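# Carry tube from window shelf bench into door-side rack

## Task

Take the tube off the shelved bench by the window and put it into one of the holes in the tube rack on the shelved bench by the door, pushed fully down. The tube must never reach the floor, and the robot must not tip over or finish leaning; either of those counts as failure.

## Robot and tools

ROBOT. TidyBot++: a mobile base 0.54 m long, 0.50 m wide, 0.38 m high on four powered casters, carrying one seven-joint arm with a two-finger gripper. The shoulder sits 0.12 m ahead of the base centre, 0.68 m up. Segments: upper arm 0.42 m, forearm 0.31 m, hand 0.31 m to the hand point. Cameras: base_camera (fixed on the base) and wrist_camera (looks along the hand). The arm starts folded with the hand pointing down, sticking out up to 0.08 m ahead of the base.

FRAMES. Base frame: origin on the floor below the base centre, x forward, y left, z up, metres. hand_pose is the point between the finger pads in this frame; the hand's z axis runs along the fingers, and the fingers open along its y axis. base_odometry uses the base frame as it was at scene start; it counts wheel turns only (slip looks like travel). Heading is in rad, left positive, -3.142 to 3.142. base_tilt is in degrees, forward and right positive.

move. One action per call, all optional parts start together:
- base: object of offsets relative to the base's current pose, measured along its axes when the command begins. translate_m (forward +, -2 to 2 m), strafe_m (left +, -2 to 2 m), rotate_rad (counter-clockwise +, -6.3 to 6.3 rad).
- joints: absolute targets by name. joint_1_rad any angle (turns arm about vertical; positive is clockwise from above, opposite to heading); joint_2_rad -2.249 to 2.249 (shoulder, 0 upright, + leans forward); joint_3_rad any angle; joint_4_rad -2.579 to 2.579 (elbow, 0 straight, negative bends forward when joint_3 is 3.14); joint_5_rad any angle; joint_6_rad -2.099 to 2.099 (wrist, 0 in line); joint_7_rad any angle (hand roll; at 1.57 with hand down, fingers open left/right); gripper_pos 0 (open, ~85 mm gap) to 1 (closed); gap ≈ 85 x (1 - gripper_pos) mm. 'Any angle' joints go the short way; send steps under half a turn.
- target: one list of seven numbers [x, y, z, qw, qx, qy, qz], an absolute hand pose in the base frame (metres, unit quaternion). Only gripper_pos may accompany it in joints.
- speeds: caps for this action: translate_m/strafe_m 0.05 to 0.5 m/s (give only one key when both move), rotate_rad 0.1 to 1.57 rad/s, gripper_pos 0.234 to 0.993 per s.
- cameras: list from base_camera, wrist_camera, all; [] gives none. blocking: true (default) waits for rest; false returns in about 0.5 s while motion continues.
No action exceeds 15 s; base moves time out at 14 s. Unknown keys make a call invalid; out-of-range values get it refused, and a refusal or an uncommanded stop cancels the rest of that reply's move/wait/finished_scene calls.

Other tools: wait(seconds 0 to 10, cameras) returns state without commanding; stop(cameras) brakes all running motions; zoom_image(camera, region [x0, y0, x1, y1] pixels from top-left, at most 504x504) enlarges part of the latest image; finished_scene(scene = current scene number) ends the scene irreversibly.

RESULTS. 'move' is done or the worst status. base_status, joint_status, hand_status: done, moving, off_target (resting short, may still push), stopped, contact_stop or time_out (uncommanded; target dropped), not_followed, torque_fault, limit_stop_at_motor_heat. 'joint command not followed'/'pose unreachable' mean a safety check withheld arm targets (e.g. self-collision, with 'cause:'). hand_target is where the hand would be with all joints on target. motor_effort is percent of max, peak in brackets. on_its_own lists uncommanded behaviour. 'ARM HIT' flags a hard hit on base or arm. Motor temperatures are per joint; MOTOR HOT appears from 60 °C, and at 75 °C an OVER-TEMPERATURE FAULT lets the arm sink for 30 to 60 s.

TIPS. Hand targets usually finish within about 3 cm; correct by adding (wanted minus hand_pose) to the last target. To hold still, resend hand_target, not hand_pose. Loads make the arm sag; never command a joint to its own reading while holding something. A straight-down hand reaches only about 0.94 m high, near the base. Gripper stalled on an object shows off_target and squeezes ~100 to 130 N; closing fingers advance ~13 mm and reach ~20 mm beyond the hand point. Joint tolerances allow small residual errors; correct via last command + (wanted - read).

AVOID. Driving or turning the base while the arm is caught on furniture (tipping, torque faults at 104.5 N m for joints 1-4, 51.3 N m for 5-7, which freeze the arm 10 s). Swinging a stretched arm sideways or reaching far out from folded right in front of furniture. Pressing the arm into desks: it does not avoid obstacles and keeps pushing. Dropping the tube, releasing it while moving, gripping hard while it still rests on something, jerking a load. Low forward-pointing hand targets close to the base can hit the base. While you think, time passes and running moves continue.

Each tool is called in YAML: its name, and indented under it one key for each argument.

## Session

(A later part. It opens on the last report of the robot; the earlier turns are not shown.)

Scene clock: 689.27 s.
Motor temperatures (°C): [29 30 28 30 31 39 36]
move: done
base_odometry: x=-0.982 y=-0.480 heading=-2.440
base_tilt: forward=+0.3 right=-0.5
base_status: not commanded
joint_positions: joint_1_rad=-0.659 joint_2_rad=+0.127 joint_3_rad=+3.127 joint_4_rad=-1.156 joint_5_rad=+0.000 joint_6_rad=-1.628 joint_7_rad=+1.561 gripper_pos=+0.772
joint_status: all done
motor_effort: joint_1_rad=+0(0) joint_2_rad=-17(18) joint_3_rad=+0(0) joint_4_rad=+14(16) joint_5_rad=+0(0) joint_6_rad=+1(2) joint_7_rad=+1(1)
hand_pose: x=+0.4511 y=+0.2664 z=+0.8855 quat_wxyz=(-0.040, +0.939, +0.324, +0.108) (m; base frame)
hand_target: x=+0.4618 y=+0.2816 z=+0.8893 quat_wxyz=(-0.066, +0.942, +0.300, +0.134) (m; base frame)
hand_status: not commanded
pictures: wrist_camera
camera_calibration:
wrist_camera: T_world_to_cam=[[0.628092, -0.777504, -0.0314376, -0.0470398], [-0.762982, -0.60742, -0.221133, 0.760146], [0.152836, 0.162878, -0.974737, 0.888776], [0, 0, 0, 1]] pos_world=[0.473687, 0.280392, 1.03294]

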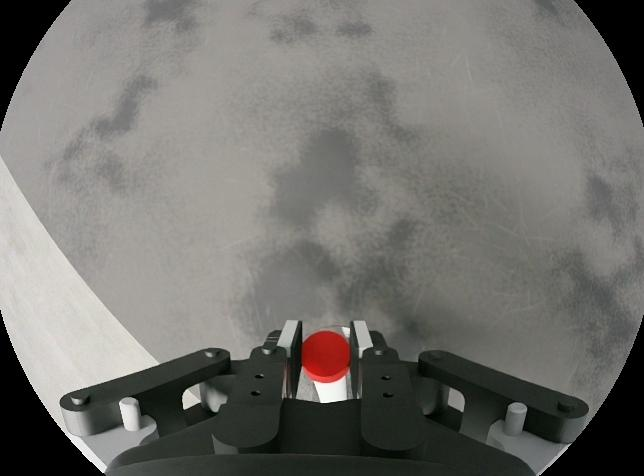

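move:
  joints: {"joint_6_rad": -1.69}
  cameras: []

move:
  joints: {"joint_2_rad": 0.143, "joint_4_rad": -1.093, "joint_6_rad": -1.736}
  cameras: ["wrist_camera"]

zoom_image:
  camera: "wrist_camera"
  region: [265, 300, 385, 420]

Scene clock: 733.40 s.
Motor temperatures (°C): [29 30 28 30 31 39 36]
move: done
base_odometry: x=-0.982 y=-0.480 heading=-2.440
base_tilt: forward=+0.4 right=-0.4
base_status: not commanded
joint_positions: joint_1_rad=-0.659 joint_2_rad=+0.121 joint_3_rad=+3.127 joint_4_rad=-1.155 joint_5_rad=+0.000 joint_6_rad=-1.682 joint_7_rad=+1.561 gripper_pos=+0.776
joint_status: all done
motor_effort: joint_1_rad=+0(0) joint_2_rad=-16(17) joint_3_rad=+0(1) joint_4_rad=+14(16) joint_5_rad=+0(1) joint_6_rad=+0(3) joint_7_rad=+1(1)
hand_pose: x=+0.4374 y=+0.2555 z=+0.8850 quat_wxyz=(-0.032, +0.941, +0.325, +0.086) (m; base frame)
hand_target: x=+0.4292 y=+0.2560 z=+0.8796 quat_wxyz=(-0.042, +0.949, +0.303, +0.070) (m; base frame)
hand_status: not commanded
pictures: none
No camera images: "cameras" was empty.

Scene clock: 734.23 s.
Motor temperatures (°C): [29 30 28 30 31 39 36]
move: done
base_odometry: x=-0.982 y=-0.480 heading=-2.440
base_tilt: forward=+0.3 right=-0.4
base_status: not commanded
joint_positions: joint_1_rad=-0.659 joint_2_rad=+0.127 joint_3_rad=+3.127 joint_4_rad=-1.104 joint_5_rad=+0.000 joint_6_rad=-1.688 joint_7_rad=+1.561 gripper_pos=+0.776
joint_status: all done
motor_effort: joint_1_rad=+0(1) joint_2_rad=-17(19) joint_3_rad=-1(1) joint_4_rad=+16(17) joint_5_rad=+0(1) joint_6_rad=+2(3) joint_7_rad=+1(1)
hand_pose: x=+0.4454 y=+0.2618 z=+0.9007 quat_wxyz=(-0.038, +0.940, +0.324, +0.105) (m; base frame)
hand_target: x=+0.4350 y=+0.2604 z=+0.8949 quat_wxyz=(-0.043, +0.949, +0.304, +0.074) (m; base frame)
hand_status: not commanded
pictures: wrist_camera
camera_calibration:
wrist_camera: T_world_to_cam=[[0.627919, -0.777642, -0.0314793, -0.0463989], [-0.764272, -0.608475, -0.21365, 0.750367], [0.146989, 0.158214, -0.976403, 0.910512], [0, 0, 0, 1]] pos_world=[0.468785, 0.276442, 1.04788]

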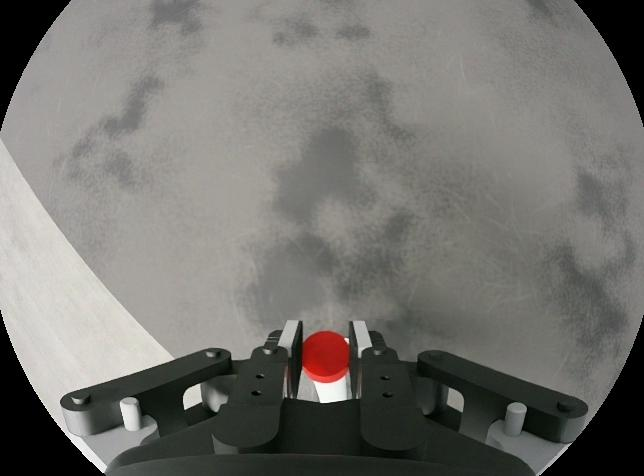

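Scaled by 4.200.

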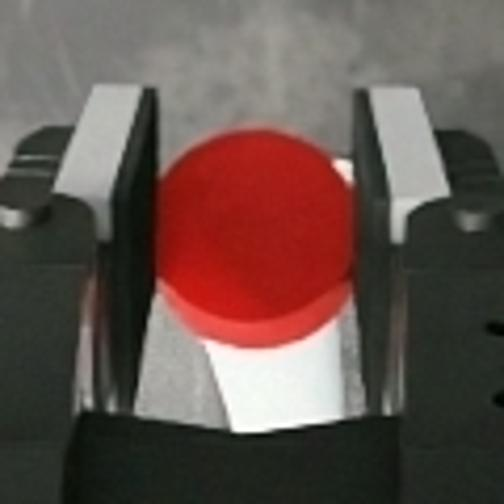

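move:
  joints: {"joint_2_rad": 0.150, "joint_4_rad": -1.006, "joint_6_rad": -1.79, "gripper_pos": 0.79}
  speeds: {"gripper_pos": 0.234}
  cameras: []

move:
  joints: {"joint_2_rad": 0.160, "joint_4_rad": -0.922, "joint_6_rad": -1.845}
  cameras: ["wrist_camera"]

zoom_image:
  camera: "wrist_camera"
  region: [265, 300, 385, 420]

Scene clock: 743.93 s.
Motor temperatures (°C): [29 30 28 30 31 39 36]
move: done
base_odometry: x=-0.982 y=-0.480 heading=-2.440
base_tilt: forward=+0.3 right=-0.4
base_status: not commanded
joint_positions: joint_1_rad=-0.659 joint_2_rad=+0.131 joint_3_rad=+3.127 joint_4_rad=-1.015 joint_5_rad=+0.000 joint_6_rad=-1.714 joint_7_rad=+1.561 gripper_pos=+0.787
joint_status: all done
motor_effort: joint_1_rad=+0(1) joint_2_rad=-17(19) joint_3_rad=+0(1) joint_4_rad=+15(17) joint_5_rad=+0(1) joint_6_rad=+2(3) joint_7_rad=+1(1)
hand_pose: x=+0.4525 y=+0.2674 z=+0.9294 quat_wxyz=(-0.048, +0.936, +0.323, +0.132) (m; base frame)
hand_target: x=+0.4364 y=+0.2614 z=+0.9193 quat_wxyz=(-0.048, +0.947, +0.305, +0.086) (m; base frame)
hand_status: not commanded
pictures: none
No camera images: "cameras" was empty.

Scene clock: 744.80 s.
Motor temperatures (°C): [29 30 28 30 31 39 36]
move: done
base_odometry: x=-0.982 y=-0.480 heading=-2.440
base_tilt: forward=+0.4 right=-0.4
base_status: not commanded
joint_positions: joint_1_rad=-0.659 joint_2_rad=+0.139 joint_3_rad=+3.127 joint_4_rad=-0.932 joint_5_rad=+0.000 joint_6_rad=-1.766 joint_7_rad=+1.561 gripper_pos=+0.787
joint_status: all done
motor_effort: joint_1_rad=+0(0) joint_2_rad=-17(19) joint_3_rad=+0(1) joint_4_rad=+15(16) joint_5_rad=+1(1) joint_6_rad=+3(3) joint_7_rad=+1(2)
hand_pose: x=+0.4524 y=+0.2672 z=+0.9521 quat_wxyz=(-0.052, +0.935, +0.322, +0.142) (m; base frame)
hand_target: x=+0.4363 y=+0.2611 z=+0.9408 quat_wxyz=(-0.051, +0.946, +0.305, +0.095) (m; base frame)
hand_status: not commanded
pictures: wrist_camera
camera_calibration:
wrist_camera: T_world_to_cam=[[0.629742, -0.776181, -0.0311188, -0.0465461], [-0.748561, -0.595654, -0.291293, 0.833429], [0.20756, 0.206734, -0.956128, 0.89915], [0, 0, 0, 1]] pos_world=[0.466557, 0.274423, 1.10103]

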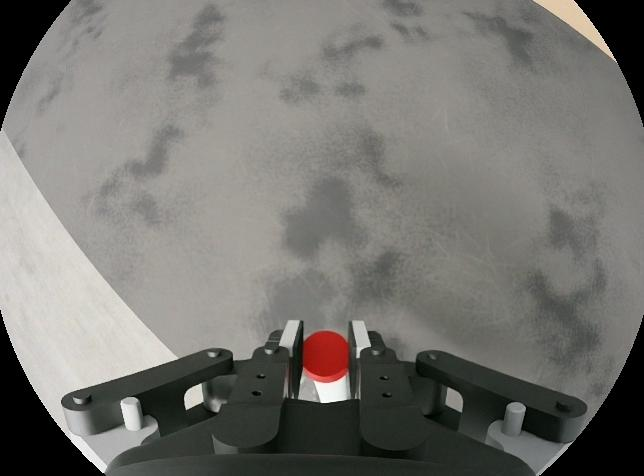

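Scaled by 4.200.

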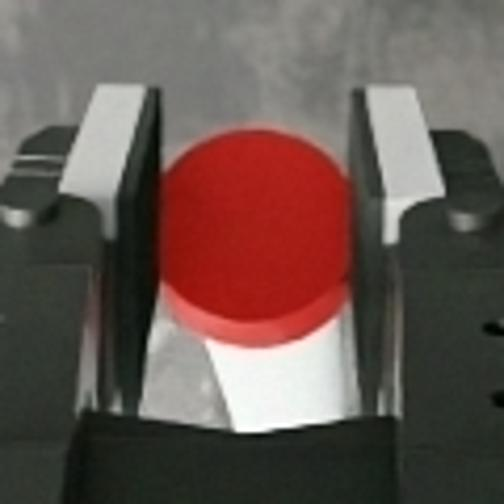

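move:
  joints: {"joint_2_rad": 0.166, "joint_4_rad": -0.850, "joint_6_rad": -1.87}
  cameras: []

move:
  joints: {"joint_2_rad": 0.190, "joint_4_rad": -0.765, "joint_6_rad": -1.925}
  cameras: []

move:
  joints: {"joint_2_rad": 0.213, "joint_4_rad": -0.68, "joint_6_rad": -1.97}
  cameras: ["wrist_camera", "base_camera"]

zoom_image:
  camera: "wrist_camera"
  region: [265, 300, 385, 420]

Scene clock: 757.57 s.
Motor temperatures (°C): [29 30 28 30 31 39 36]
move: done
base_odometry: x=-0.982 y=-0.480 heading=-2.440
base_tilt: forward=+0.3 right=-0.4
base_status: not commanded
joint_positions: joint_1_rad=-0.659 joint_2_rad=+0.146 joint_3_rad=+3.127 joint_4_rad=-0.860 joint_5_rad=+0.000 joint_6_rad=-1.791 joint_7_rad=+1.561 gripper_pos=+0.787
joint_status: all done
motor_effort: joint_1_rad=+0(0) joint_2_rad=-17(19) joint_3_rad=+0(1) joint_4_rad=+14(16) joint_5_rad=+0(1) joint_6_rad=+3(4) joint_7_rad=+1(1)
hand_pose: x=+0.4559 y=+0.2699 z=+0.9735 quat_wxyz=(-0.059, +0.931, +0.321, +0.161) (m; base frame)
hand_target: x=+0.4399 y=+0.2639 z=+0.9613 quat_wxyz=(-0.057, +0.944, +0.305, +0.115) (m; base frame)
hand_status: not commanded
pictures: none
No camera images: "cameras" was empty.

Scene clock: 758.43 s.
Motor temperatures (°C): [29 30 28 30 31 39 36]
move: done
base_odometry: x=-0.982 y=-0.480 heading=-2.440
base_tilt: forward=+0.4 right=-0.5
base_status: not commanded
joint_positions: joint_1_rad=-0.659 joint_2_rad=+0.166 joint_3_rad=+3.127 joint_4_rad=-0.777 joint_5_rad=+0.000 joint_6_rad=-1.845 joint_7_rad=+1.561 gripper_pos=+0.787
joint_status: all done
motor_effort: joint_1_rad=+0(0) joint_2_rad=-18(18) joint_3_rad=+0(1) joint_4_rad=+14(15) joint_5_rad=+1(1) joint_6_rad=+3(4) joint_7_rad=+1(1)
hand_pose: x=+0.4559 y=+0.2697 z=+0.9894 quat_wxyz=(-0.060, +0.931, +0.321, +0.165) (m; base frame)
hand_target: x=+0.4409 y=+0.2644 z=+0.9760 quat_wxyz=(-0.058, +0.943, +0.306, +0.117) (m; base frame)
hand_status: not commanded
pictures: none
No camera images: "cameras" was empty.

Scene clock: 759.30 s.
Motor temperatures (°C): [29 30 28 30 31 39 36]
move: done
base_odometry: x=-0.982 y=-0.480 heading=-2.440
base_tilt: forward=+0.3 right=-0.4
base_status: not commanded
joint_positions: joint_1_rad=-0.659 joint_2_rad=+0.189 joint_3_rad=+3.127 joint_4_rad=-0.692 joint_5_rad=+0.000 joint_6_rad=-1.890 joint_7_rad=+1.561 gripper_pos=+0.787
joint_status: all done
motor_effort: joint_1_rad=+0(0) joint_2_rad=-18(19) joint_3_rad=+0(1) joint_4_rad=+14(15) joint_5_rad=+0(1) joint_6_rad=+3(5) joint_7_rad=+1(1)
hand_pose: x=+0.4580 y=+0.2711 z=+1.0050 quat_wxyz=(-0.063, +0.929, +0.320, +0.173) (m; base frame)
hand_target: x=+0.4433 y=+0.2660 z=+0.9910 quat_wxyz=(-0.061, +0.942, +0.306, +0.126) (m; base frame)
hand_status: not commanded
pictures: base_camera, wrist_camera
camera_calibration:
wrist_camera: T_world_to_cam=[[0.631139, -0.775039, -0.0312598, -0.0461651], [-0.732035, -0.581825, -0.354406, 0.907496], [0.256491, 0.246563, -0.934569, 0.892889], [0, 0, 0, 1]] pos_world=[0.464438, 0.272071, 1.15465]

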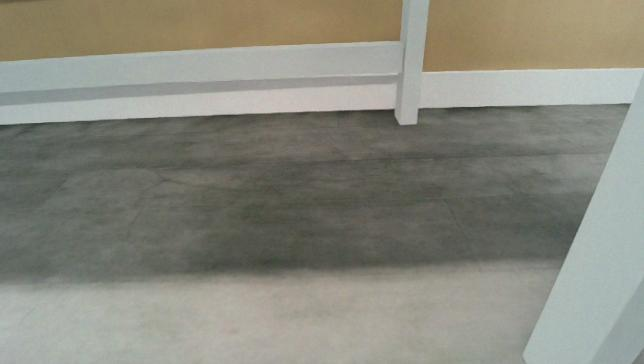

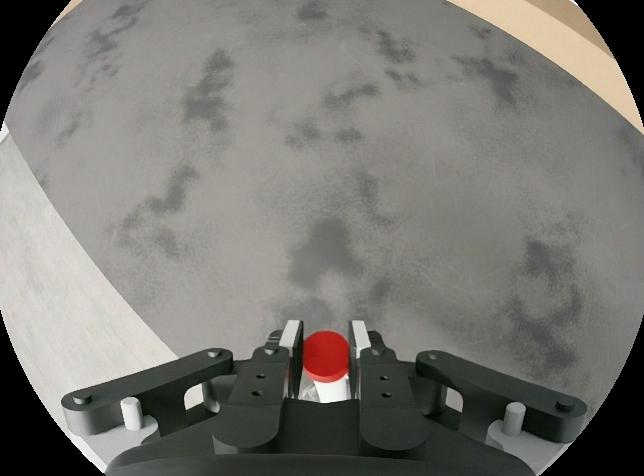

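Scaled by 4.200.

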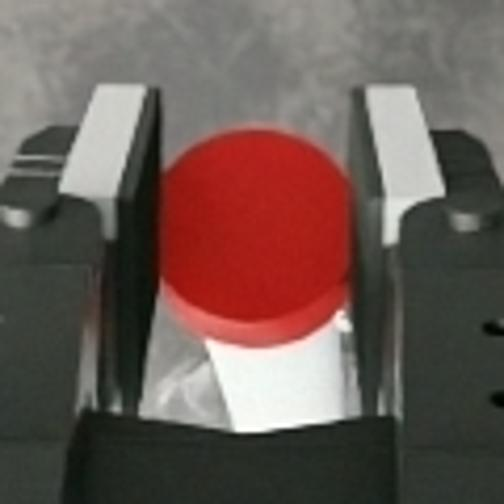

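move:
  base: {"translate_m": -0.5}
  speeds: {"translate_m": 0.3}
  cameras: ["wrist_camera"]

zoom_image:
  camera: "wrist_camera"
  region: [265, 300, 385, 420]

Scene clock: 775.00 s.
Motor temperatures (°C): [29 30 28 30 31 39 36]
move: done
base_odometry: x=-0.600 y=-0.157 heading=-2.439
base_tilt: forward=+0.3 right=-0.4
base_status: done
joint_positions: joint_1_rad=-0.660 joint_2_rad=+0.202 joint_3_rad=+3.129 joint_4_rad=-0.691 joint_5_rad=+0.000 joint_6_rad=-1.896 joint_7_rad=+1.561 gripper_pos=+0.787
joint_status: not commanded
motor_effort: joint_1_rad=+0(1) joint_2_rad=-18(21) joint_3_rad=+0(1) joint_4_rad=+14(15) joint_5_rad=+1(1) joint_6_rad=+3(5) joint_7_rad=+1(1)
hand_pose: x=+0.4603 y=+0.2725 z=+0.9988 quat_wxyz=(-0.060, +0.931, +0.320, +0.165) (m; base frame)
hand_target: x=+0.4433 y=+0.2660 z=+0.9910 quat_wxyz=(-0.061, +0.942, +0.306, +0.126) (m; base frame)
hand_status: not commanded
pictures: wrist_camera
camera_calibration:
wrist_camera: T_world_to_cam=[[0.629917, -0.776037, -0.0311698, -0.0459963], [-0.737569, -0.585156, -0.337023, 0.893902], [0.243303, 0.235286, -0.94098, 0.901741], [0, 0, 0, 1]] pos_world=[0.468893, 0.27521, 1.14835]

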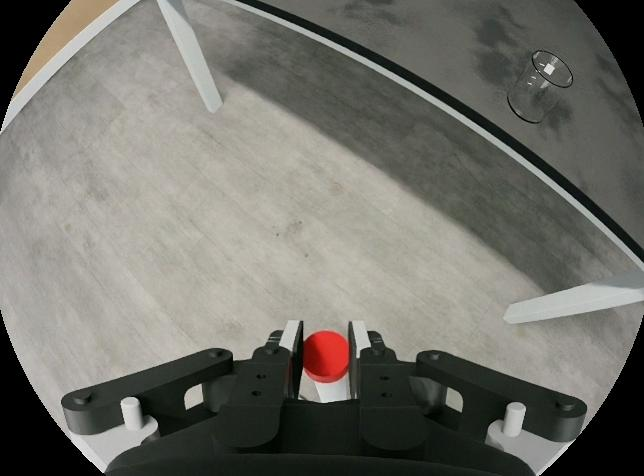

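Scaled by 4.200.

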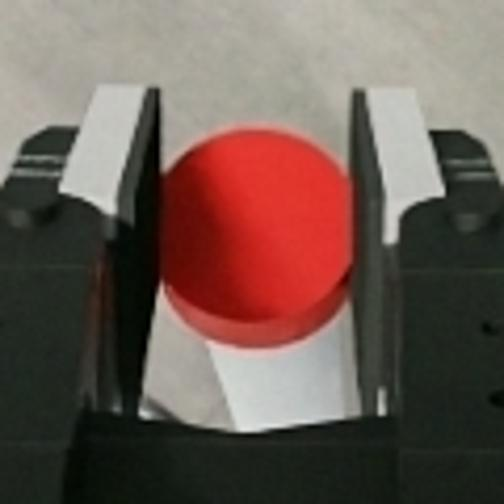

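move:
  joints: {"joint_2_rad": -0.02, "joint_1_rad": -0.4}
  cameras: []

move:
  joints: {"joint_2_rad": -0.24, "joint_1_rad": -0.15, "joint_6_rad": -1.7}
  cameras: []

move:
  joints: {"joint_2_rad": -0.28, "joint_1_rad": -0.05, "joint_4_rad": -1.0, "joint_6_rad": -1.5}
  cameras: []

move:
  joints: {"joint_2_rad": -0.28, "joint_1_rad": -0.0, "joint_4_rad": -1.34, "joint_6_rad": -1.31}
  cameras: ["wrist_camera"]

zoom_image:
  camera: "wrist_camera"
  region: [265, 300, 385, 420]

Scene clock: 794.20 s.
Motor temperatures (°C): [29 30 28 30 31 39 36]
move: done
base_odometry: x=-0.600 y=-0.157 heading=-2.439
base_tilt: forward=+0.3 right=-0.4
base_status: not commanded
joint_positions: joint_1_rad=-0.412 joint_2_rad=-0.028 joint_3_rad=+3.131 joint_4_rad=-0.685 joint_5_rad=+0.000 joint_6_rad=-1.896 joint_7_rad=+1.561 gripper_pos=+0.787
joint_status: all done
motor_effort: joint_1_rad=+0(2) joint_2_rad=-10(21) joint_3_rad=+0(1) joint_4_rad=+13(16) joint_5_rad=+0(1) joint_6_rad=+5(6) joint_7_rad=+1(1)
hand_pose: x=+0.4403 y=+0.1463 z=+1.0923 quat_wxyz=(-0.062, +0.937, +0.197, +0.283) (m; base frame)
hand_target: x=+0.4249 y=+0.1407 z=+1.0795 quat_wxyz=(-0.068, +0.951, +0.178, +0.244) (m; base frame)
hand_status: not commanded
pictures: none
No camera images: "cameras" was empty.

Scene clock: 795.77 s.
Motor temperatures (°C): [29 30 28 30 31 39 36]
move: done
base_odometry: x=-0.600 y=-0.157 heading=-2.439
base_tilt: forward=+0.3 right=-0.4
base_status: not commanded
joint_positions: joint_1_rad=-0.163 joint_2_rad=-0.244 joint_3_rad=+3.131 joint_4_rad=-0.683 joint_5_rad=+0.000 joint_6_rad=-1.785 joint_7_rad=+1.561 gripper_pos=+0.787
joint_status: all done
motor_effort: joint_1_rad=+0(2) joint_2_rad=-2(12) joint_3_rad=+0(1) joint_4_rad=+11(14) joint_5_rad=+0(1) joint_6_rad=+7(8) joint_7_rad=+1(1)
hand_pose: x=+0.3933 y=+0.0508 z=+1.1856 quat_wxyz=(-0.039, +0.893, +0.074, +0.441) (m; base frame)
hand_target: x=+0.4099 y=+0.0554 z=+1.2072 quat_wxyz=(-0.060, +0.876, +0.053, +0.476) (m; base frame)
hand_status: not commanded
pictures: none
No camera images: "cameras" was empty.

Scene clock: 797.43 s.
Motor temperatures (°C): [29 30 28 30 31 39 36]
move: done
base_odometry: x=-0.600 y=-0.157 heading=-2.439
base_tilt: forward=+0.3 right=-0.4
base_status: not commanded
joint_positions: joint_1_rad=-0.064 joint_2_rad=-0.268 joint_3_rad=+3.131 joint_4_rad=-0.985 joint_5_rad=+0.000 joint_6_rad=-1.587 joint_7_rad=+1.561 gripper_pos=+0.787
joint_status: all done
motor_effort: joint_1_rad=+0(1) joint_2_rad=-3(6) joint_3_rad=+0(0) joint_4_rad=+14(15) joint_5_rad=+0(1) joint_6_rad=+7(9) joint_7_rad=+1(1)
hand_pose: x=+0.4443 y=+0.0268 z=+1.1164 quat_wxyz=(-0.016, +0.913, +0.030, +0.407) (m; base frame)
hand_target: x=+0.4568 y=+0.0283 z=+1.1344 quat_wxyz=(-0.036, +0.896, +0.006, +0.443) (m; base frame)
hand_status: not commanded
pictures: none
No camera images: "cameras" was empty.

Scene clock: 798.87 s.
Motor temperatures (°C): [29 30 28 30 31 39 36]
move: done
base_odometry: x=-0.600 y=-0.157 heading=-2.439
base_tilt: forward=+0.3 right=-0.4
base_status: not commanded
joint_positions: joint_1_rad=-0.014 joint_2_rad=-0.274 joint_3_rad=+3.131 joint_4_rad=-1.322 joint_5_rad=+0.000 joint_6_rad=-1.397 joint_7_rad=+1.561 gripper_pos=+0.787
joint_status: all done
motor_effort: joint_1_rad=+0(1) joint_2_rad=-6(7) joint_3_rad=+0(0) joint_4_rad=+17(18) joint_5_rad=+1(1) joint_6_rad=+6(8) joint_7_rad=+1(2)
hand_pose: x=+0.4772 y=+0.0110 z=+1.0047 quat_wxyz=(-0.004, +0.940, +0.007, +0.341) (m; base frame)
hand_target: x=+0.4939 y=+0.0111 z=+1.0168 quat_wxyz=(-0.024, +0.926, -0.021, +0.376) (m; base frame)
hand_status: not commanded
pictures: wrist_camera
camera_calibration:
wrist_camera: T_world_to_cam=[[0.0426336, -0.998871, -0.0209723, 0.0130408], [-0.77233, -0.0196336, -0.634918, 1.06498], [0.633789, 0.0432664, -0.772295, 0.611034], [0, 0, 0, 1]] pos_world=[0.434695, 0.00749837, 1.14835]

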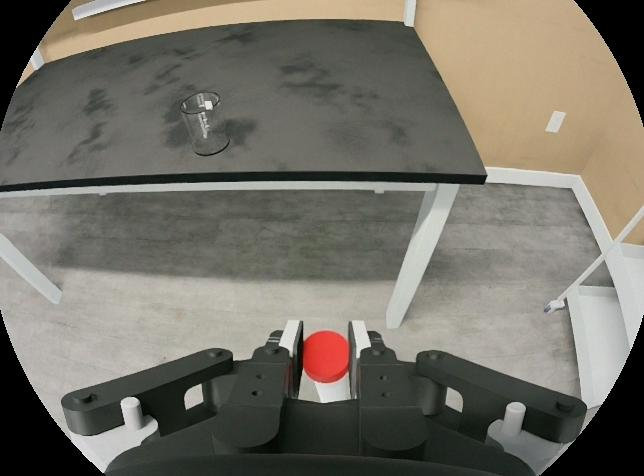

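Scaled by 4.200.

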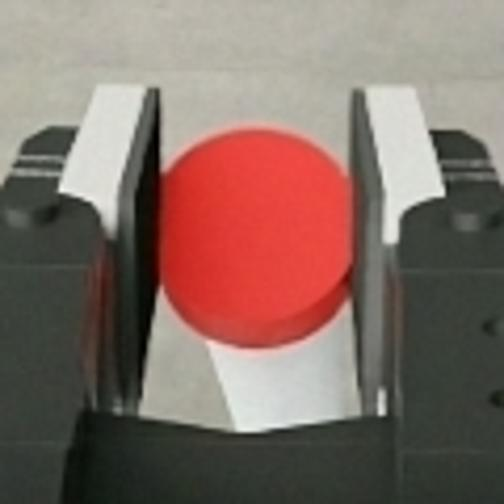

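zoom_image:
  camera: "wrist_camera"
  region: [300, 360, 356, 408]

zoom_image:
  camera: "wrist_camera"
  region: [295, 320, 357, 382]

Scaled by 9.000.

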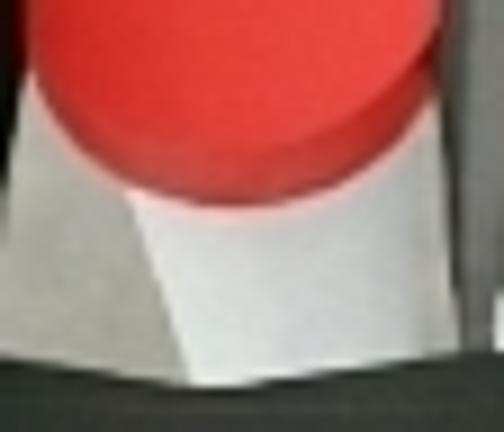

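Scaled by 8.129.

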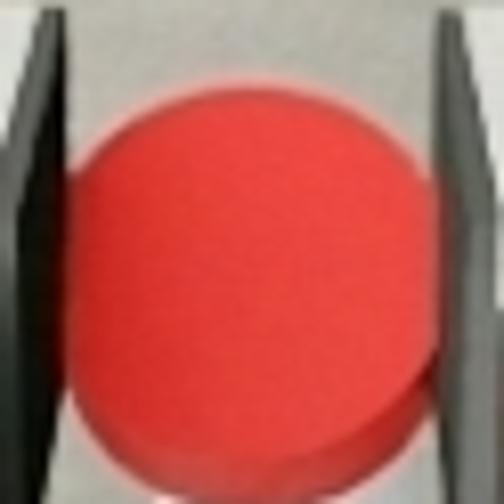

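move:
  base: {"rotate_rad": 3.14}
  speeds: {"rotate_rad": 0.8}
  cameras: ["wrist_camera", "base_camera"]

Scene clock: 887.17 s.
Motor temperatures (°C): [29 29 28 30 31 39 36]
move: done
base_odometry: x=-0.600 y=-0.157 heading=+0.700
base_tilt: forward=+0.3 right=-0.4
base_status: done
joint_positions: joint_1_rad=-0.009 joint_2_rad=-0.274 joint_3_rad=+3.132 joint_4_rad=-1.322 joint_5_rad=+0.000 joint_6_rad=-1.392 joint_7_rad=+1.561 gripper_pos=+0.787
joint_status: not commanded
motor_effort: joint_1_rad=+0(1) joint_2_rad=-6(7) joint_3_rad=+0(1) joint_4_rad=+16(17) joint_5_rad=+0(1) joint_6_rad=+6(7) joint_7_rad=+1(2)
hand_pose: x=+0.4784 y=+0.0088 z=+1.0058 quat_wxyz=(-0.004, +0.939, +0.004, +0.343) (m; base frame)
hand_target: x=+0.4939 y=+0.0111 z=+1.0168 quat_wxyz=(-0.024, +0.926, -0.021, +0.376) (m; base frame)
hand_status: not commanded
pictures: base_camera, wrist_camera
camera_calibration:
wrist_camera: T_world_to_cam=[[0.0367509, -0.999099, -0.0212217, 0.0138402], [-0.769257, -0.0147283, -0.63877, 1.06891], [0.637882, 0.0398003, -0.769105, 0.60597], [0, 0, 0, 1]] pos_world=[0.435224, 0.00545329, 1.14914]

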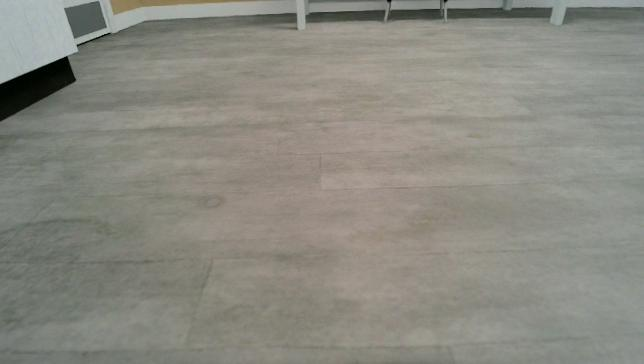

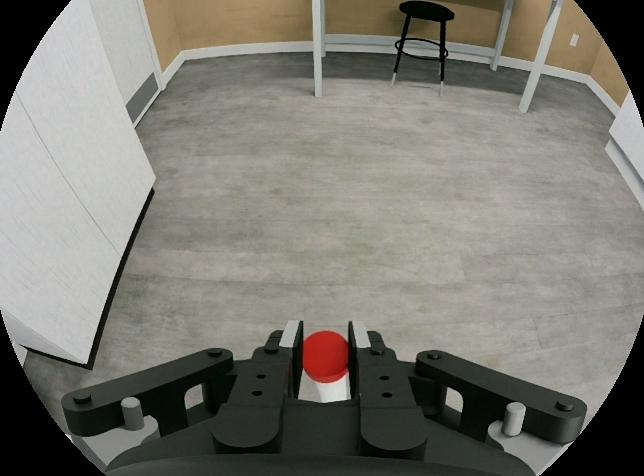

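move:
  base: {"translate_m": 1.4, "strafe_m": -0.6}
  cameras: ["wrist_camera", "base_camera"]

Scene clock: 912.33 s.
Motor temperatures (°C): [29 29 28 30 31 39 36]
move: done
base_odometry: x=+0.857 y=+0.286 heading=+0.701
base_tilt: forward=+0.3 right=-0.4
base_status: done
joint_positions: joint_1_rad=-0.009 joint_2_rad=-0.279 joint_3_rad=+3.132 joint_4_rad=-1.323 joint_5_rad=+0.000 joint_6_rad=-1.389 joint_7_rad=+1.561 gripper_pos=+0.787
joint_status: not commanded
motor_effort: joint_1_rad=+0(1) joint_2_rad=-6(9) joint_3_rad=+0(1) joint_4_rad=+16(18) joint_5_rad=+0(1) joint_6_rad=+6(7) joint_7_rad=+1(1)
hand_pose: x=+0.4772 y=+0.0087 z=+1.0079 quat_wxyz=(-0.004, +0.938, +0.004, +0.347) (m; base frame)
hand_target: x=+0.4939 y=+0.0111 z=+1.0168 quat_wxyz=(-0.024, +0.926, -0.021, +0.376) (m; base frame)
hand_status: not commanded
pictures: base_camera, wrist_camera
camera_calibration:
wrist_camera: T_world_to_cam=[[0.0369044, -0.999097, -0.0210429, 0.0136723], [-0.764724, -0.0146793, -0.64419, 1.07263], [0.6433, 0.0398655, -0.764576, 0.601297], [0, 0, 0, 1]] pos_world=[0.432948, 0.00543448, 1.151]

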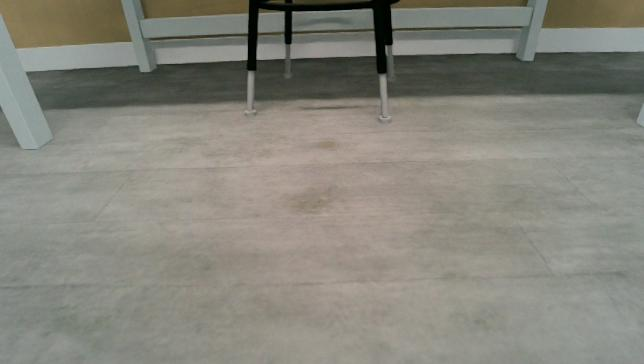

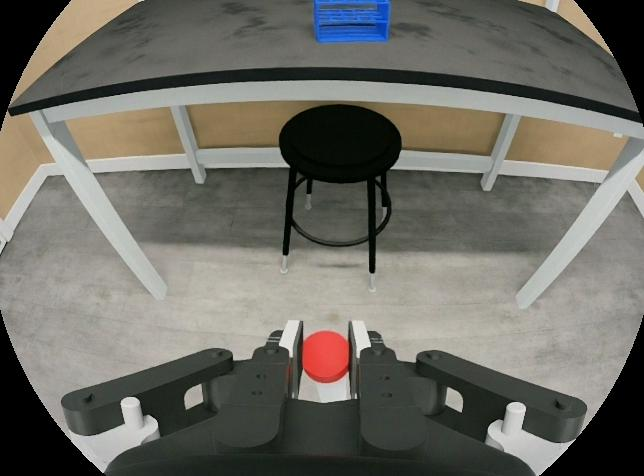

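move:
  joints: {"joint_2_rad": -0.2, "joint_4_rad": -0.98, "joint_6_rad": -1.66}
  cameras: []

move:
  joints: {"joint_2_rad": -0.09, "joint_4_rad": -0.653, "joint_6_rad": -1.91}
  cameras: ["wrist_camera"]

Scene clock: 956.33 s.
Motor temperatures (°C): [29 29 28 30 31 39 36]
move: done
base_odometry: x=+0.857 y=+0.286 heading=+0.701
base_tilt: forward=+0.3 right=-0.4
base_status: not commanded
joint_positions: joint_1_rad=-0.009 joint_2_rad=-0.217 joint_3_rad=+3.132 joint_4_rad=-0.993 joint_5_rad=+0.000 joint_6_rad=-1.574 joint_7_rad=+1.561 gripper_pos=+0.787
joint_status: all done
motor_effort: joint_1_rad=+0(0) joint_2_rad=-6(8) joint_3_rad=+0(0) joint_4_rad=+14(18) joint_5_rad=+0(1) joint_6_rad=+7(8) joint_7_rad=+1(1)
hand_pose: x=+0.4701 y=+0.0087 z=+1.0984 quat_wxyz=(-0.005, +0.923, +0.004, +0.386) (m; base frame)
hand_target: x=+0.4573 y=+0.0113 z=+1.0800 quat_wxyz=(-0.022, +0.939, -0.017, +0.343) (m; base frame)
hand_status: not commanded
pictures: none
No camera images: "cameras" was empty.

Scene clock: 957.77 s.
Motor temperatures (°C): [29 29 28 30 31 39 36]
move: done
base_odometry: x=+0.857 y=+0.286 heading=+0.701
base_tilt: forward=+0.3 right=-0.4
base_status: not commanded
joint_positions: joint_1_rad=-0.009 joint_2_rad=-0.107 joint_3_rad=+3.132 joint_4_rad=-0.666 joint_5_rad=+0.000 joint_6_rad=-1.822 joint_7_rad=+1.561 gripper_pos=+0.787
joint_status: all done
motor_effort: joint_1_rad=+0(1) joint_2_rad=-7(8) joint_3_rad=+0(0) joint_4_rad=+12(15) joint_5_rad=+0(1) joint_6_rad=+6(7) joint_7_rad=+0(1)
hand_pose: x=+0.4551 y=+0.0081 z=+1.1412 quat_wxyz=(-0.005, +0.929, +0.004, +0.371) (m; base frame)
hand_target: x=+0.4418 y=+0.0107 z=+1.1225 quat_wxyz=(-0.020, +0.944, -0.014, +0.328) (m; base frame)
hand_status: not commanded
pictures: wrist_camera
camera_calibration:
wrist_camera: T_world_to_cam=[[0.0384474, -0.999028, -0.0215669, 0.0165101], [-0.729961, -0.0133402, -0.683358, 1.17041], [0.682406, 0.0420164, -0.729765, 0.659907], [0, 0, 0, 1]] pos_world=[0.403393, 0.00438056, 1.28174]

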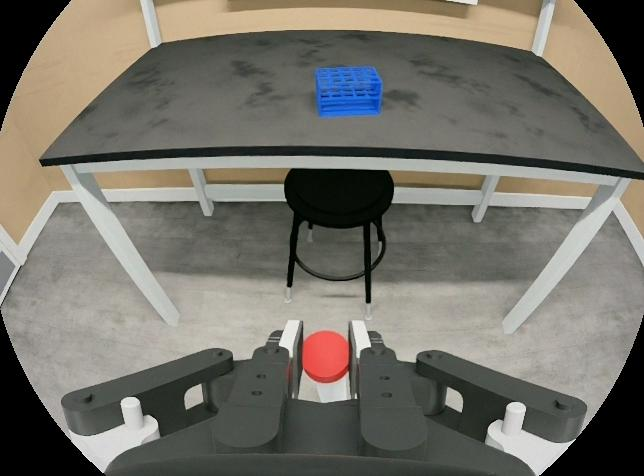

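move:
  base: {"translate_m": 0.48}
  speeds: {"translate_m": 0.25}
  cameras: ["wrist_camera", "base_camera"]

Scene clock: 989.47 s.
Motor temperatures (°C): [29 29 28 30 31 39 36]
move: done
base_odometry: x=+1.225 y=+0.596 heading=+0.701
base_tilt: forward=+0.3 right=-0.4
base_status: done
joint_positions: joint_1_rad=-0.009 joint_2_rad=-0.090 joint_3_rad=+3.132 joint_4_rad=-0.662 joint_5_rad=+0.000 joint_6_rad=-1.829 joint_7_rad=+1.561 gripper_pos=+0.787
joint_status: not commanded
motor_effort: joint_1_rad=+0(1) joint_2_rad=-8(12) joint_3_rad=+0(1) joint_4_rad=+12(13) joint_5_rad=+1(1) joint_6_rad=+6(8) joint_7_rad=+1(1)
hand_pose: x=+0.4614 y=+0.0081 z=+1.1353 quat_wxyz=(-0.005, +0.932, +0.004, +0.362) (m; base frame)
hand_target: x=+0.4418 y=+0.0107 z=+1.1225 quat_wxyz=(-0.020, +0.944, -0.014, +0.328) (m; base frame)
hand_status: not commanded
pictures: base_camera, wrist_camera
camera_calibration:
wrist_camera: T_world_to_cam=[[0.0379353, -0.999035, -0.022136, 0.0170447], [-0.743911, -0.0134434, -0.668144, 1.16012], [0.667201, 0.0418135, -0.743703, 0.674125], [0, 0, 0, 1]] pos_world=[0.412601, 0.00443663, 1.27685]

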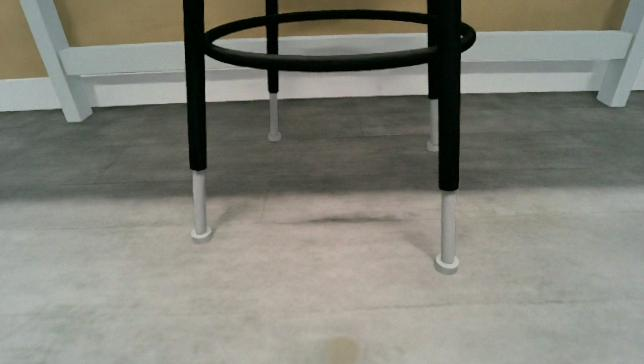

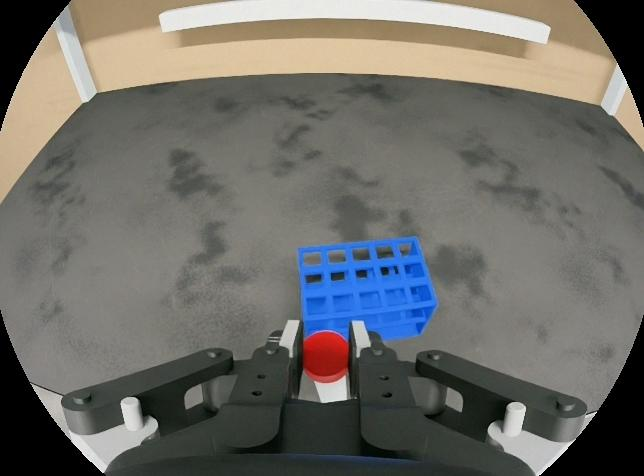

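zoom_image:
  camera: "wrist_camera"
  region: [290, 225, 450, 355]

Scaled by 3.150.

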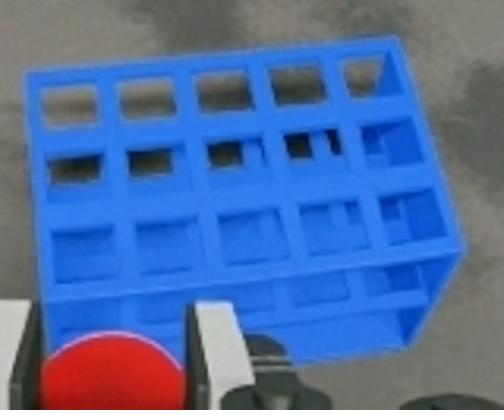

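zoom_image:
  camera: "wrist_camera"
  region: [290, 325, 360, 405]

Scaled by 6.300.

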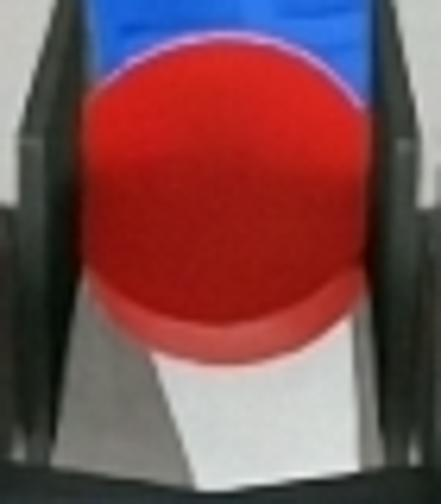

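move:
  joints: {"joint_2_rad": -0.115, "joint_4_rad": -0.62, "joint_6_rad": -1.86, "joint_7_rad": 1.45}
  cameras: ["wrist_camera"]

zoom_image:
  camera: "wrist_camera"
  region: [290, 325, 360, 405]

zoom_image:
  camera: "wrist_camera"
  region: [290, 225, 450, 355]

Scene clock: 1144.13 s.
Motor temperatures (°C): [29 28 28 30 31 39 36]
move: done
base_odometry: x=+1.224 y=+0.596 heading=+0.701
base_tilt: forward=+0.3 right=-0.4
base_status: not commanded
joint_positions: joint_1_rad=-0.009 joint_2_rad=-0.110 joint_3_rad=+3.132 joint_4_rad=-0.631 joint_5_rad=+0.000 joint_6_rad=-1.829 joint_7_rad=+1.487 gripper_pos=+0.787
joint_status: all done
motor_effort: joint_1_rad=+0(0) joint_2_rad=-6(9) joint_3_rad=+0(0) joint_4_rad=+11(13) joint_5_rad=+1(1) joint_6_rad=+7(8) joint_7_rad=+1(2)
hand_pose: x=+0.4505 y=+0.0080 z=+1.1539 quat_wxyz=(-0.019, +0.922, -0.030, +0.385) (m; base frame)
hand_target: x=+0.4408 y=+0.0109 z=+1.1529 quat_wxyz=(-0.035, +0.924, -0.046, +0.377) (m; base frame)
hand_status: not commanded
pictures: wrist_camera
camera_calibration:
wrist_camera: T_world_to_cam=[[-0.0127634, -0.997226, -0.0733375, 0.0996734], [-0.708014, 0.0608038, -0.703576, 1.18864], [0.706083, 0.042944, -0.706826, 0.635115], [0, 0, 0, 1]] pos_world=[0.394404, -0.000151572, 1.29253]

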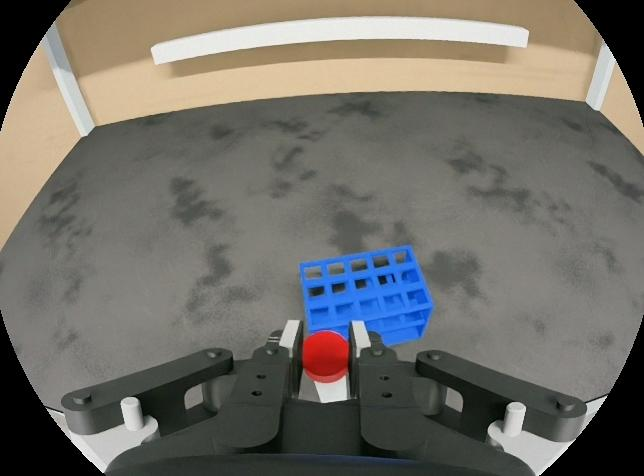

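Scaled by 6.300.

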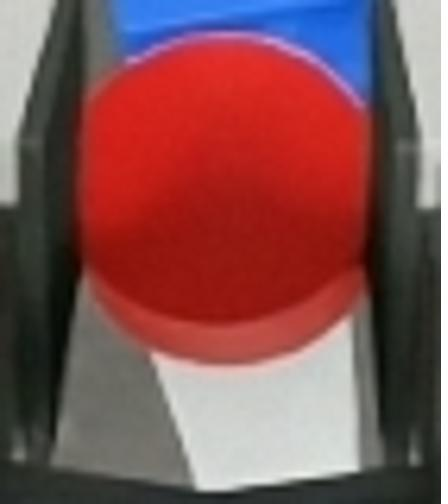

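Scaled by 3.150.

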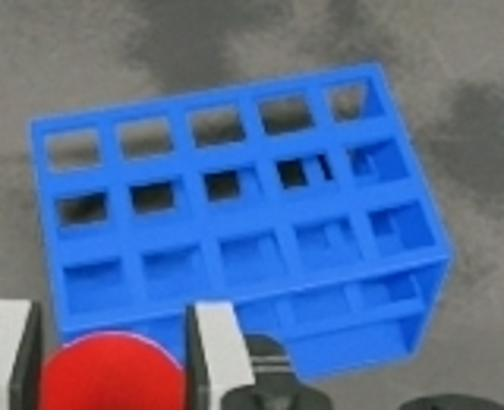

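move:
  base: {"translate_m": 0.11}
  speeds: {"translate_m": 0.15}
  joints: {"joint_1_rad": 0.103}
  cameras: ["wrist_camera", "base_camera"]

zoom_image:
  camera: "wrist_camera"
  region: [230, 240, 430, 400]

Scene clock: 1204.53 s.
Motor temperatures (°C): [29 28 28 30 31 39 36]
move: done
base_odometry: x=+1.309 y=+0.667 heading=+0.700
base_tilt: forward=+0.3 right=-0.4
base_status: done
joint_positions: joint_1_rad=+0.091 joint_2_rad=-0.112 joint_3_rad=+3.132 joint_4_rad=-0.629 joint_5_rad=+0.000 joint_6_rad=-1.829 joint_7_rad=+1.487 gripper_pos=+0.787
joint_status: all done
motor_effort: joint_1_rad=+0(1) joint_2_rad=-6(10) joint_3_rad=+0(1) joint_4_rad=+11(13) joint_5_rad=+0(1) joint_6_rad=+5(8) joint_7_rad=+1(1)
hand_pose: x=+0.4484 y=-0.0250 z=+1.1555 quat_wxyz=(+0.000, +0.919, -0.076, +0.388) (m; base frame)
hand_target: x=+0.4402 y=-0.0223 z=+1.1529 quat_wxyz=(-0.015, +0.921, -0.093, +0.378) (m; base frame)
hand_status: not commanded
pictures: base_camera, wrist_camera
camera_calibration:
wrist_camera: T_world_to_cam=[[-0.111924, -0.990998, -0.0734587, 0.111593], [-0.695164, 0.130907, -0.706831, 1.19007], [0.710084, -0.0280456, -0.703558, 0.631823], [0, 0, 0, 1]] pos_world=[0.391133, -0.0274797, 1.2939]

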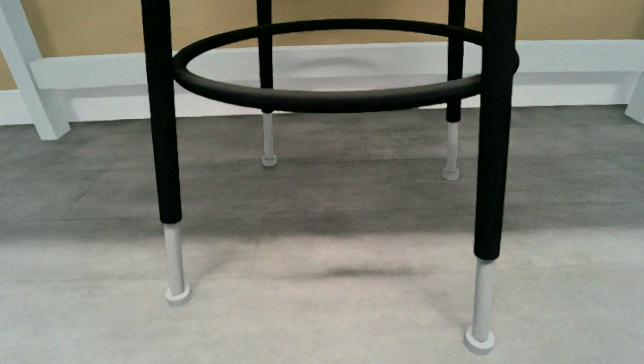

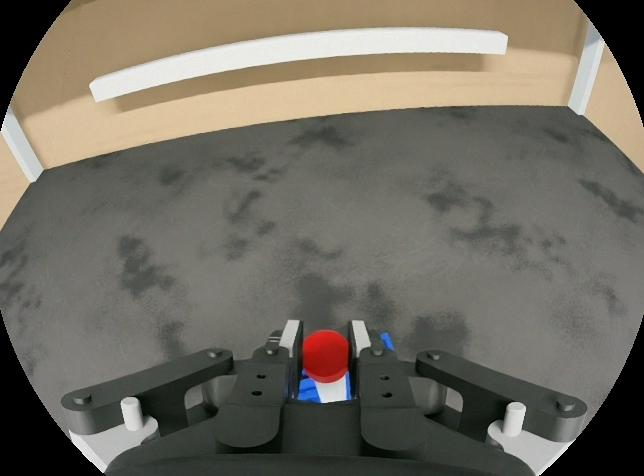

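Scaled by 2.520.

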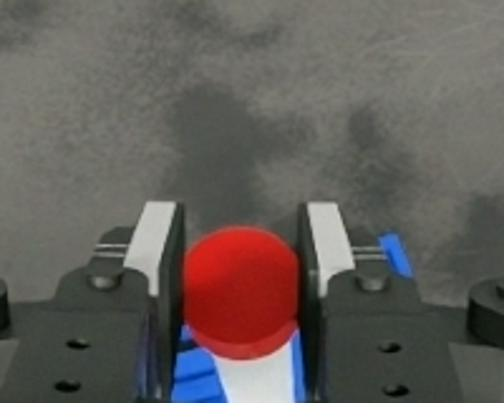

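zoom_image:
  camera: "wrist_camera"
  region: [290, 340, 400, 410]

Scaled by 4.582.

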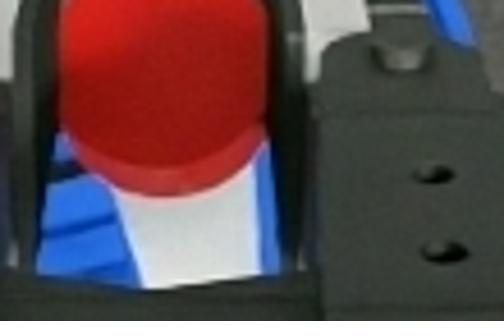

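move:
  joints: {"joint_2_rad": -0.196, "joint_4_rad": -0.85, "joint_6_rad": -1.633}
  cameras: ["wrist_camera"]

zoom_image:
  camera: "wrist_camera"
  region: [290, 320, 400, 410]

Scene clock: 1232.53 s.
Motor temperatures (°C): [29 28 28 30 31 39 36]
move: done
base_odometry: x=+1.309 y=+0.667 heading=+0.700
base_tilt: forward=+0.3 right=-0.4
base_status: not commanded
joint_positions: joint_1_rad=+0.091 joint_2_rad=-0.182 joint_3_rad=+3.132 joint_4_rad=-0.833 joint_5_rad=+0.000 joint_6_rad=-1.718 joint_7_rad=+1.487 gripper_pos=+0.787
joint_status: all done
motor_effort: joint_1_rad=+0(0) joint_2_rad=-5(7) joint_3_rad=+0(0) joint_4_rad=+13(14) joint_5_rad=+1(1) joint_6_rad=+6(8) joint_7_rad=+1(1)
hand_pose: x=+0.4495 y=-0.0249 z=+1.1229 quat_wxyz=(+0.000, +0.923, -0.076, +0.377) (m; base frame)
hand_target: x=+0.4623 y=-0.0241 z=+1.1397 quat_wxyz=(-0.017, +0.905, -0.094, +0.414) (m; base frame)
hand_status: not commanded
pictures: wrist_camera
camera_calibration:
wrist_camera: T_world_to_cam=[[-0.113717, -0.990893, -0.072101, 0.10873], [-0.711098, 0.131859, -0.690618, 1.1567], [0.693836, -0.027264, -0.719617, 0.63345], [0, 0, 0, 1]] pos_world=[0.395384, -0.0275114, 1.26252]

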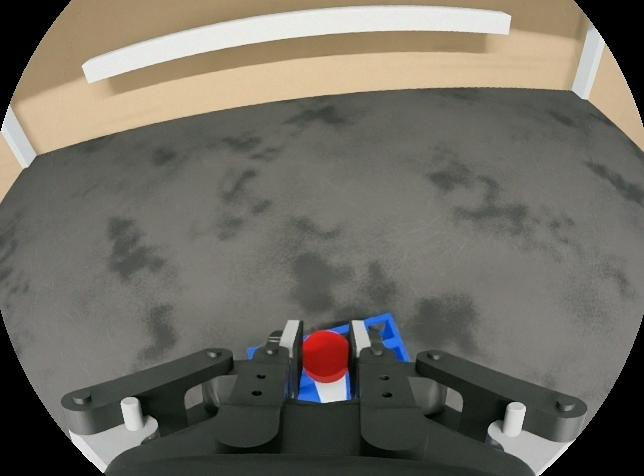

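Scaled by 4.582.

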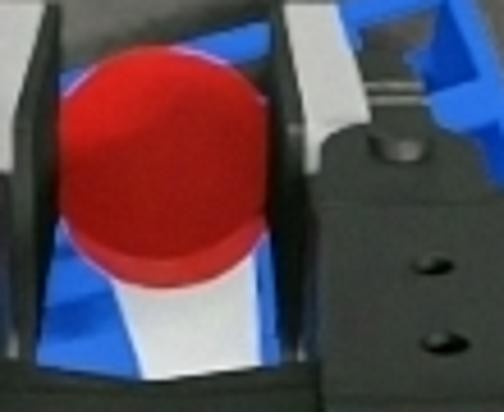

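move:
  cameras: ["wrist_camera"]

Scene clock: 1251.57 s.
Motor temperatures (°C): [29 28 28 30 30 39 36]
base_odometry: x=+1.309 y=+0.667 heading=+0.700
base_tilt: forward=+0.3 right=-0.4
base_status: not commanded
joint_positions: joint_1_rad=+0.091 joint_2_rad=-0.183 joint_3_rad=+3.132 joint_4_rad=-0.833 joint_5_rad=+0.000 joint_6_rad=-1.717 joint_7_rad=+1.487 gripper_pos=+0.787
joint_status: all done
motor_effort: joint_1_rad=+0(0) joint_2_rad=-5(7) joint_3_rad=+0(0) joint_4_rad=+13(14) joint_5_rad=+0(1) joint_6_rad=+6(8) joint_7_rad=+1(1)
hand_pose: x=+0.4495 y=-0.0249 z=+1.1232 quat_wxyz=(+0.000, +0.923, -0.076, +0.378) (m; base frame)
hand_target: x=+0.4623 y=-0.0241 z=+1.1397 quat_wxyz=(-0.017, +0.905, -0.094, +0.414) (m; base frame)
hand_status: not commanded
pictures: wrist_camera
camera_calibration:
wrist_camera: T_world_to_cam=[[-0.113621, -0.990902, -0.0721395, 0.108755], [-0.710187, 0.13178, -0.691569, 1.15757], [0.694784, -0.0273439, -0.718699, 0.632256], [0, 0, 0, 1]] pos_world=[0.39517, -0.0274911, 1.26279]

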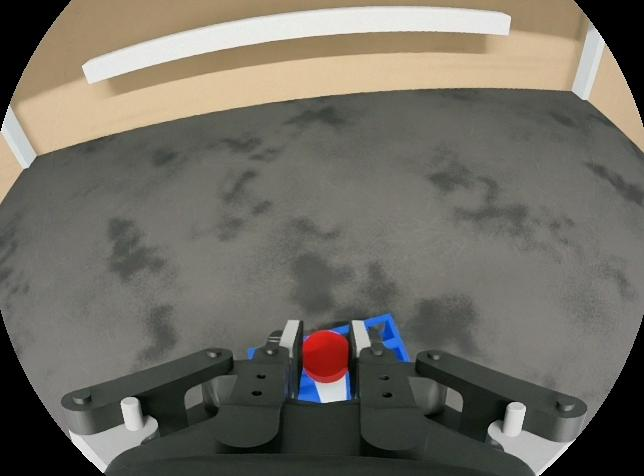

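zoom_image:
  camera: "wrist_camera"
  region: [230, 300, 430, 420]

Scaled by 2.520.

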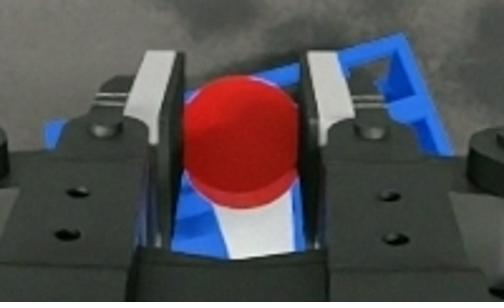

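zoom_image:
  camera: "wrist_camera"
  region: [285, 320, 365, 410]

zoom_image:
  camera: "wrist_camera"
  region: [230, 310, 310, 400]

zoom_image:
  camera: "wrist_camera"
  region: [350, 300, 430, 390]

Scaled by 5.600.

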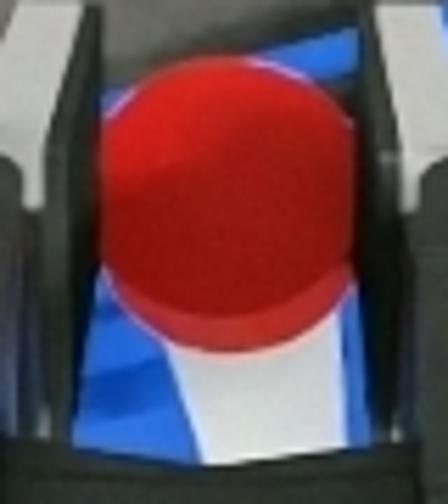

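Scaled by 5.600.

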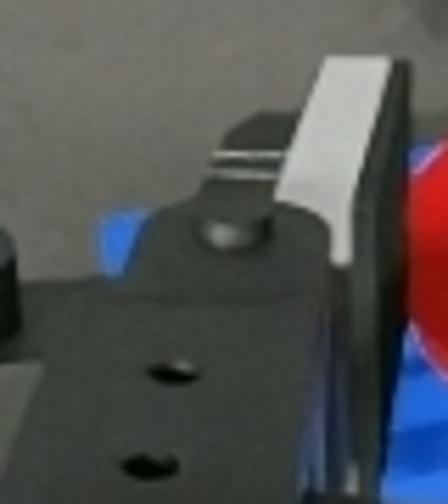

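Scaled by 5.600.

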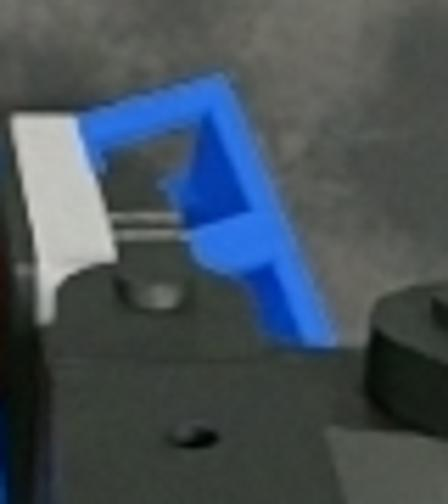

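zoom_image:
  camera: "wrist_camera"
  region: [325, 365, 365, 405]

zoom_image:
  camera: "wrist_camera"
  region: [290, 365, 330, 405]

Scaled by 12.600.

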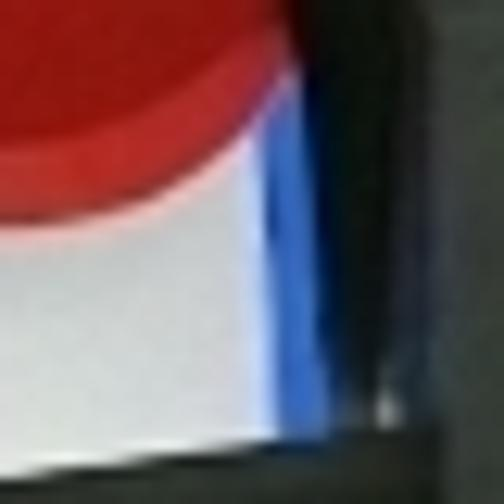

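Scaled by 12.600.

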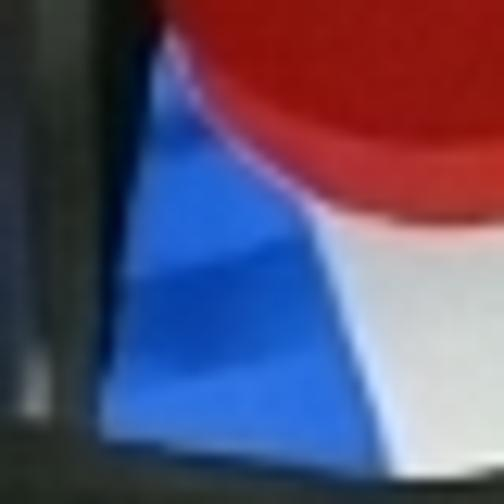

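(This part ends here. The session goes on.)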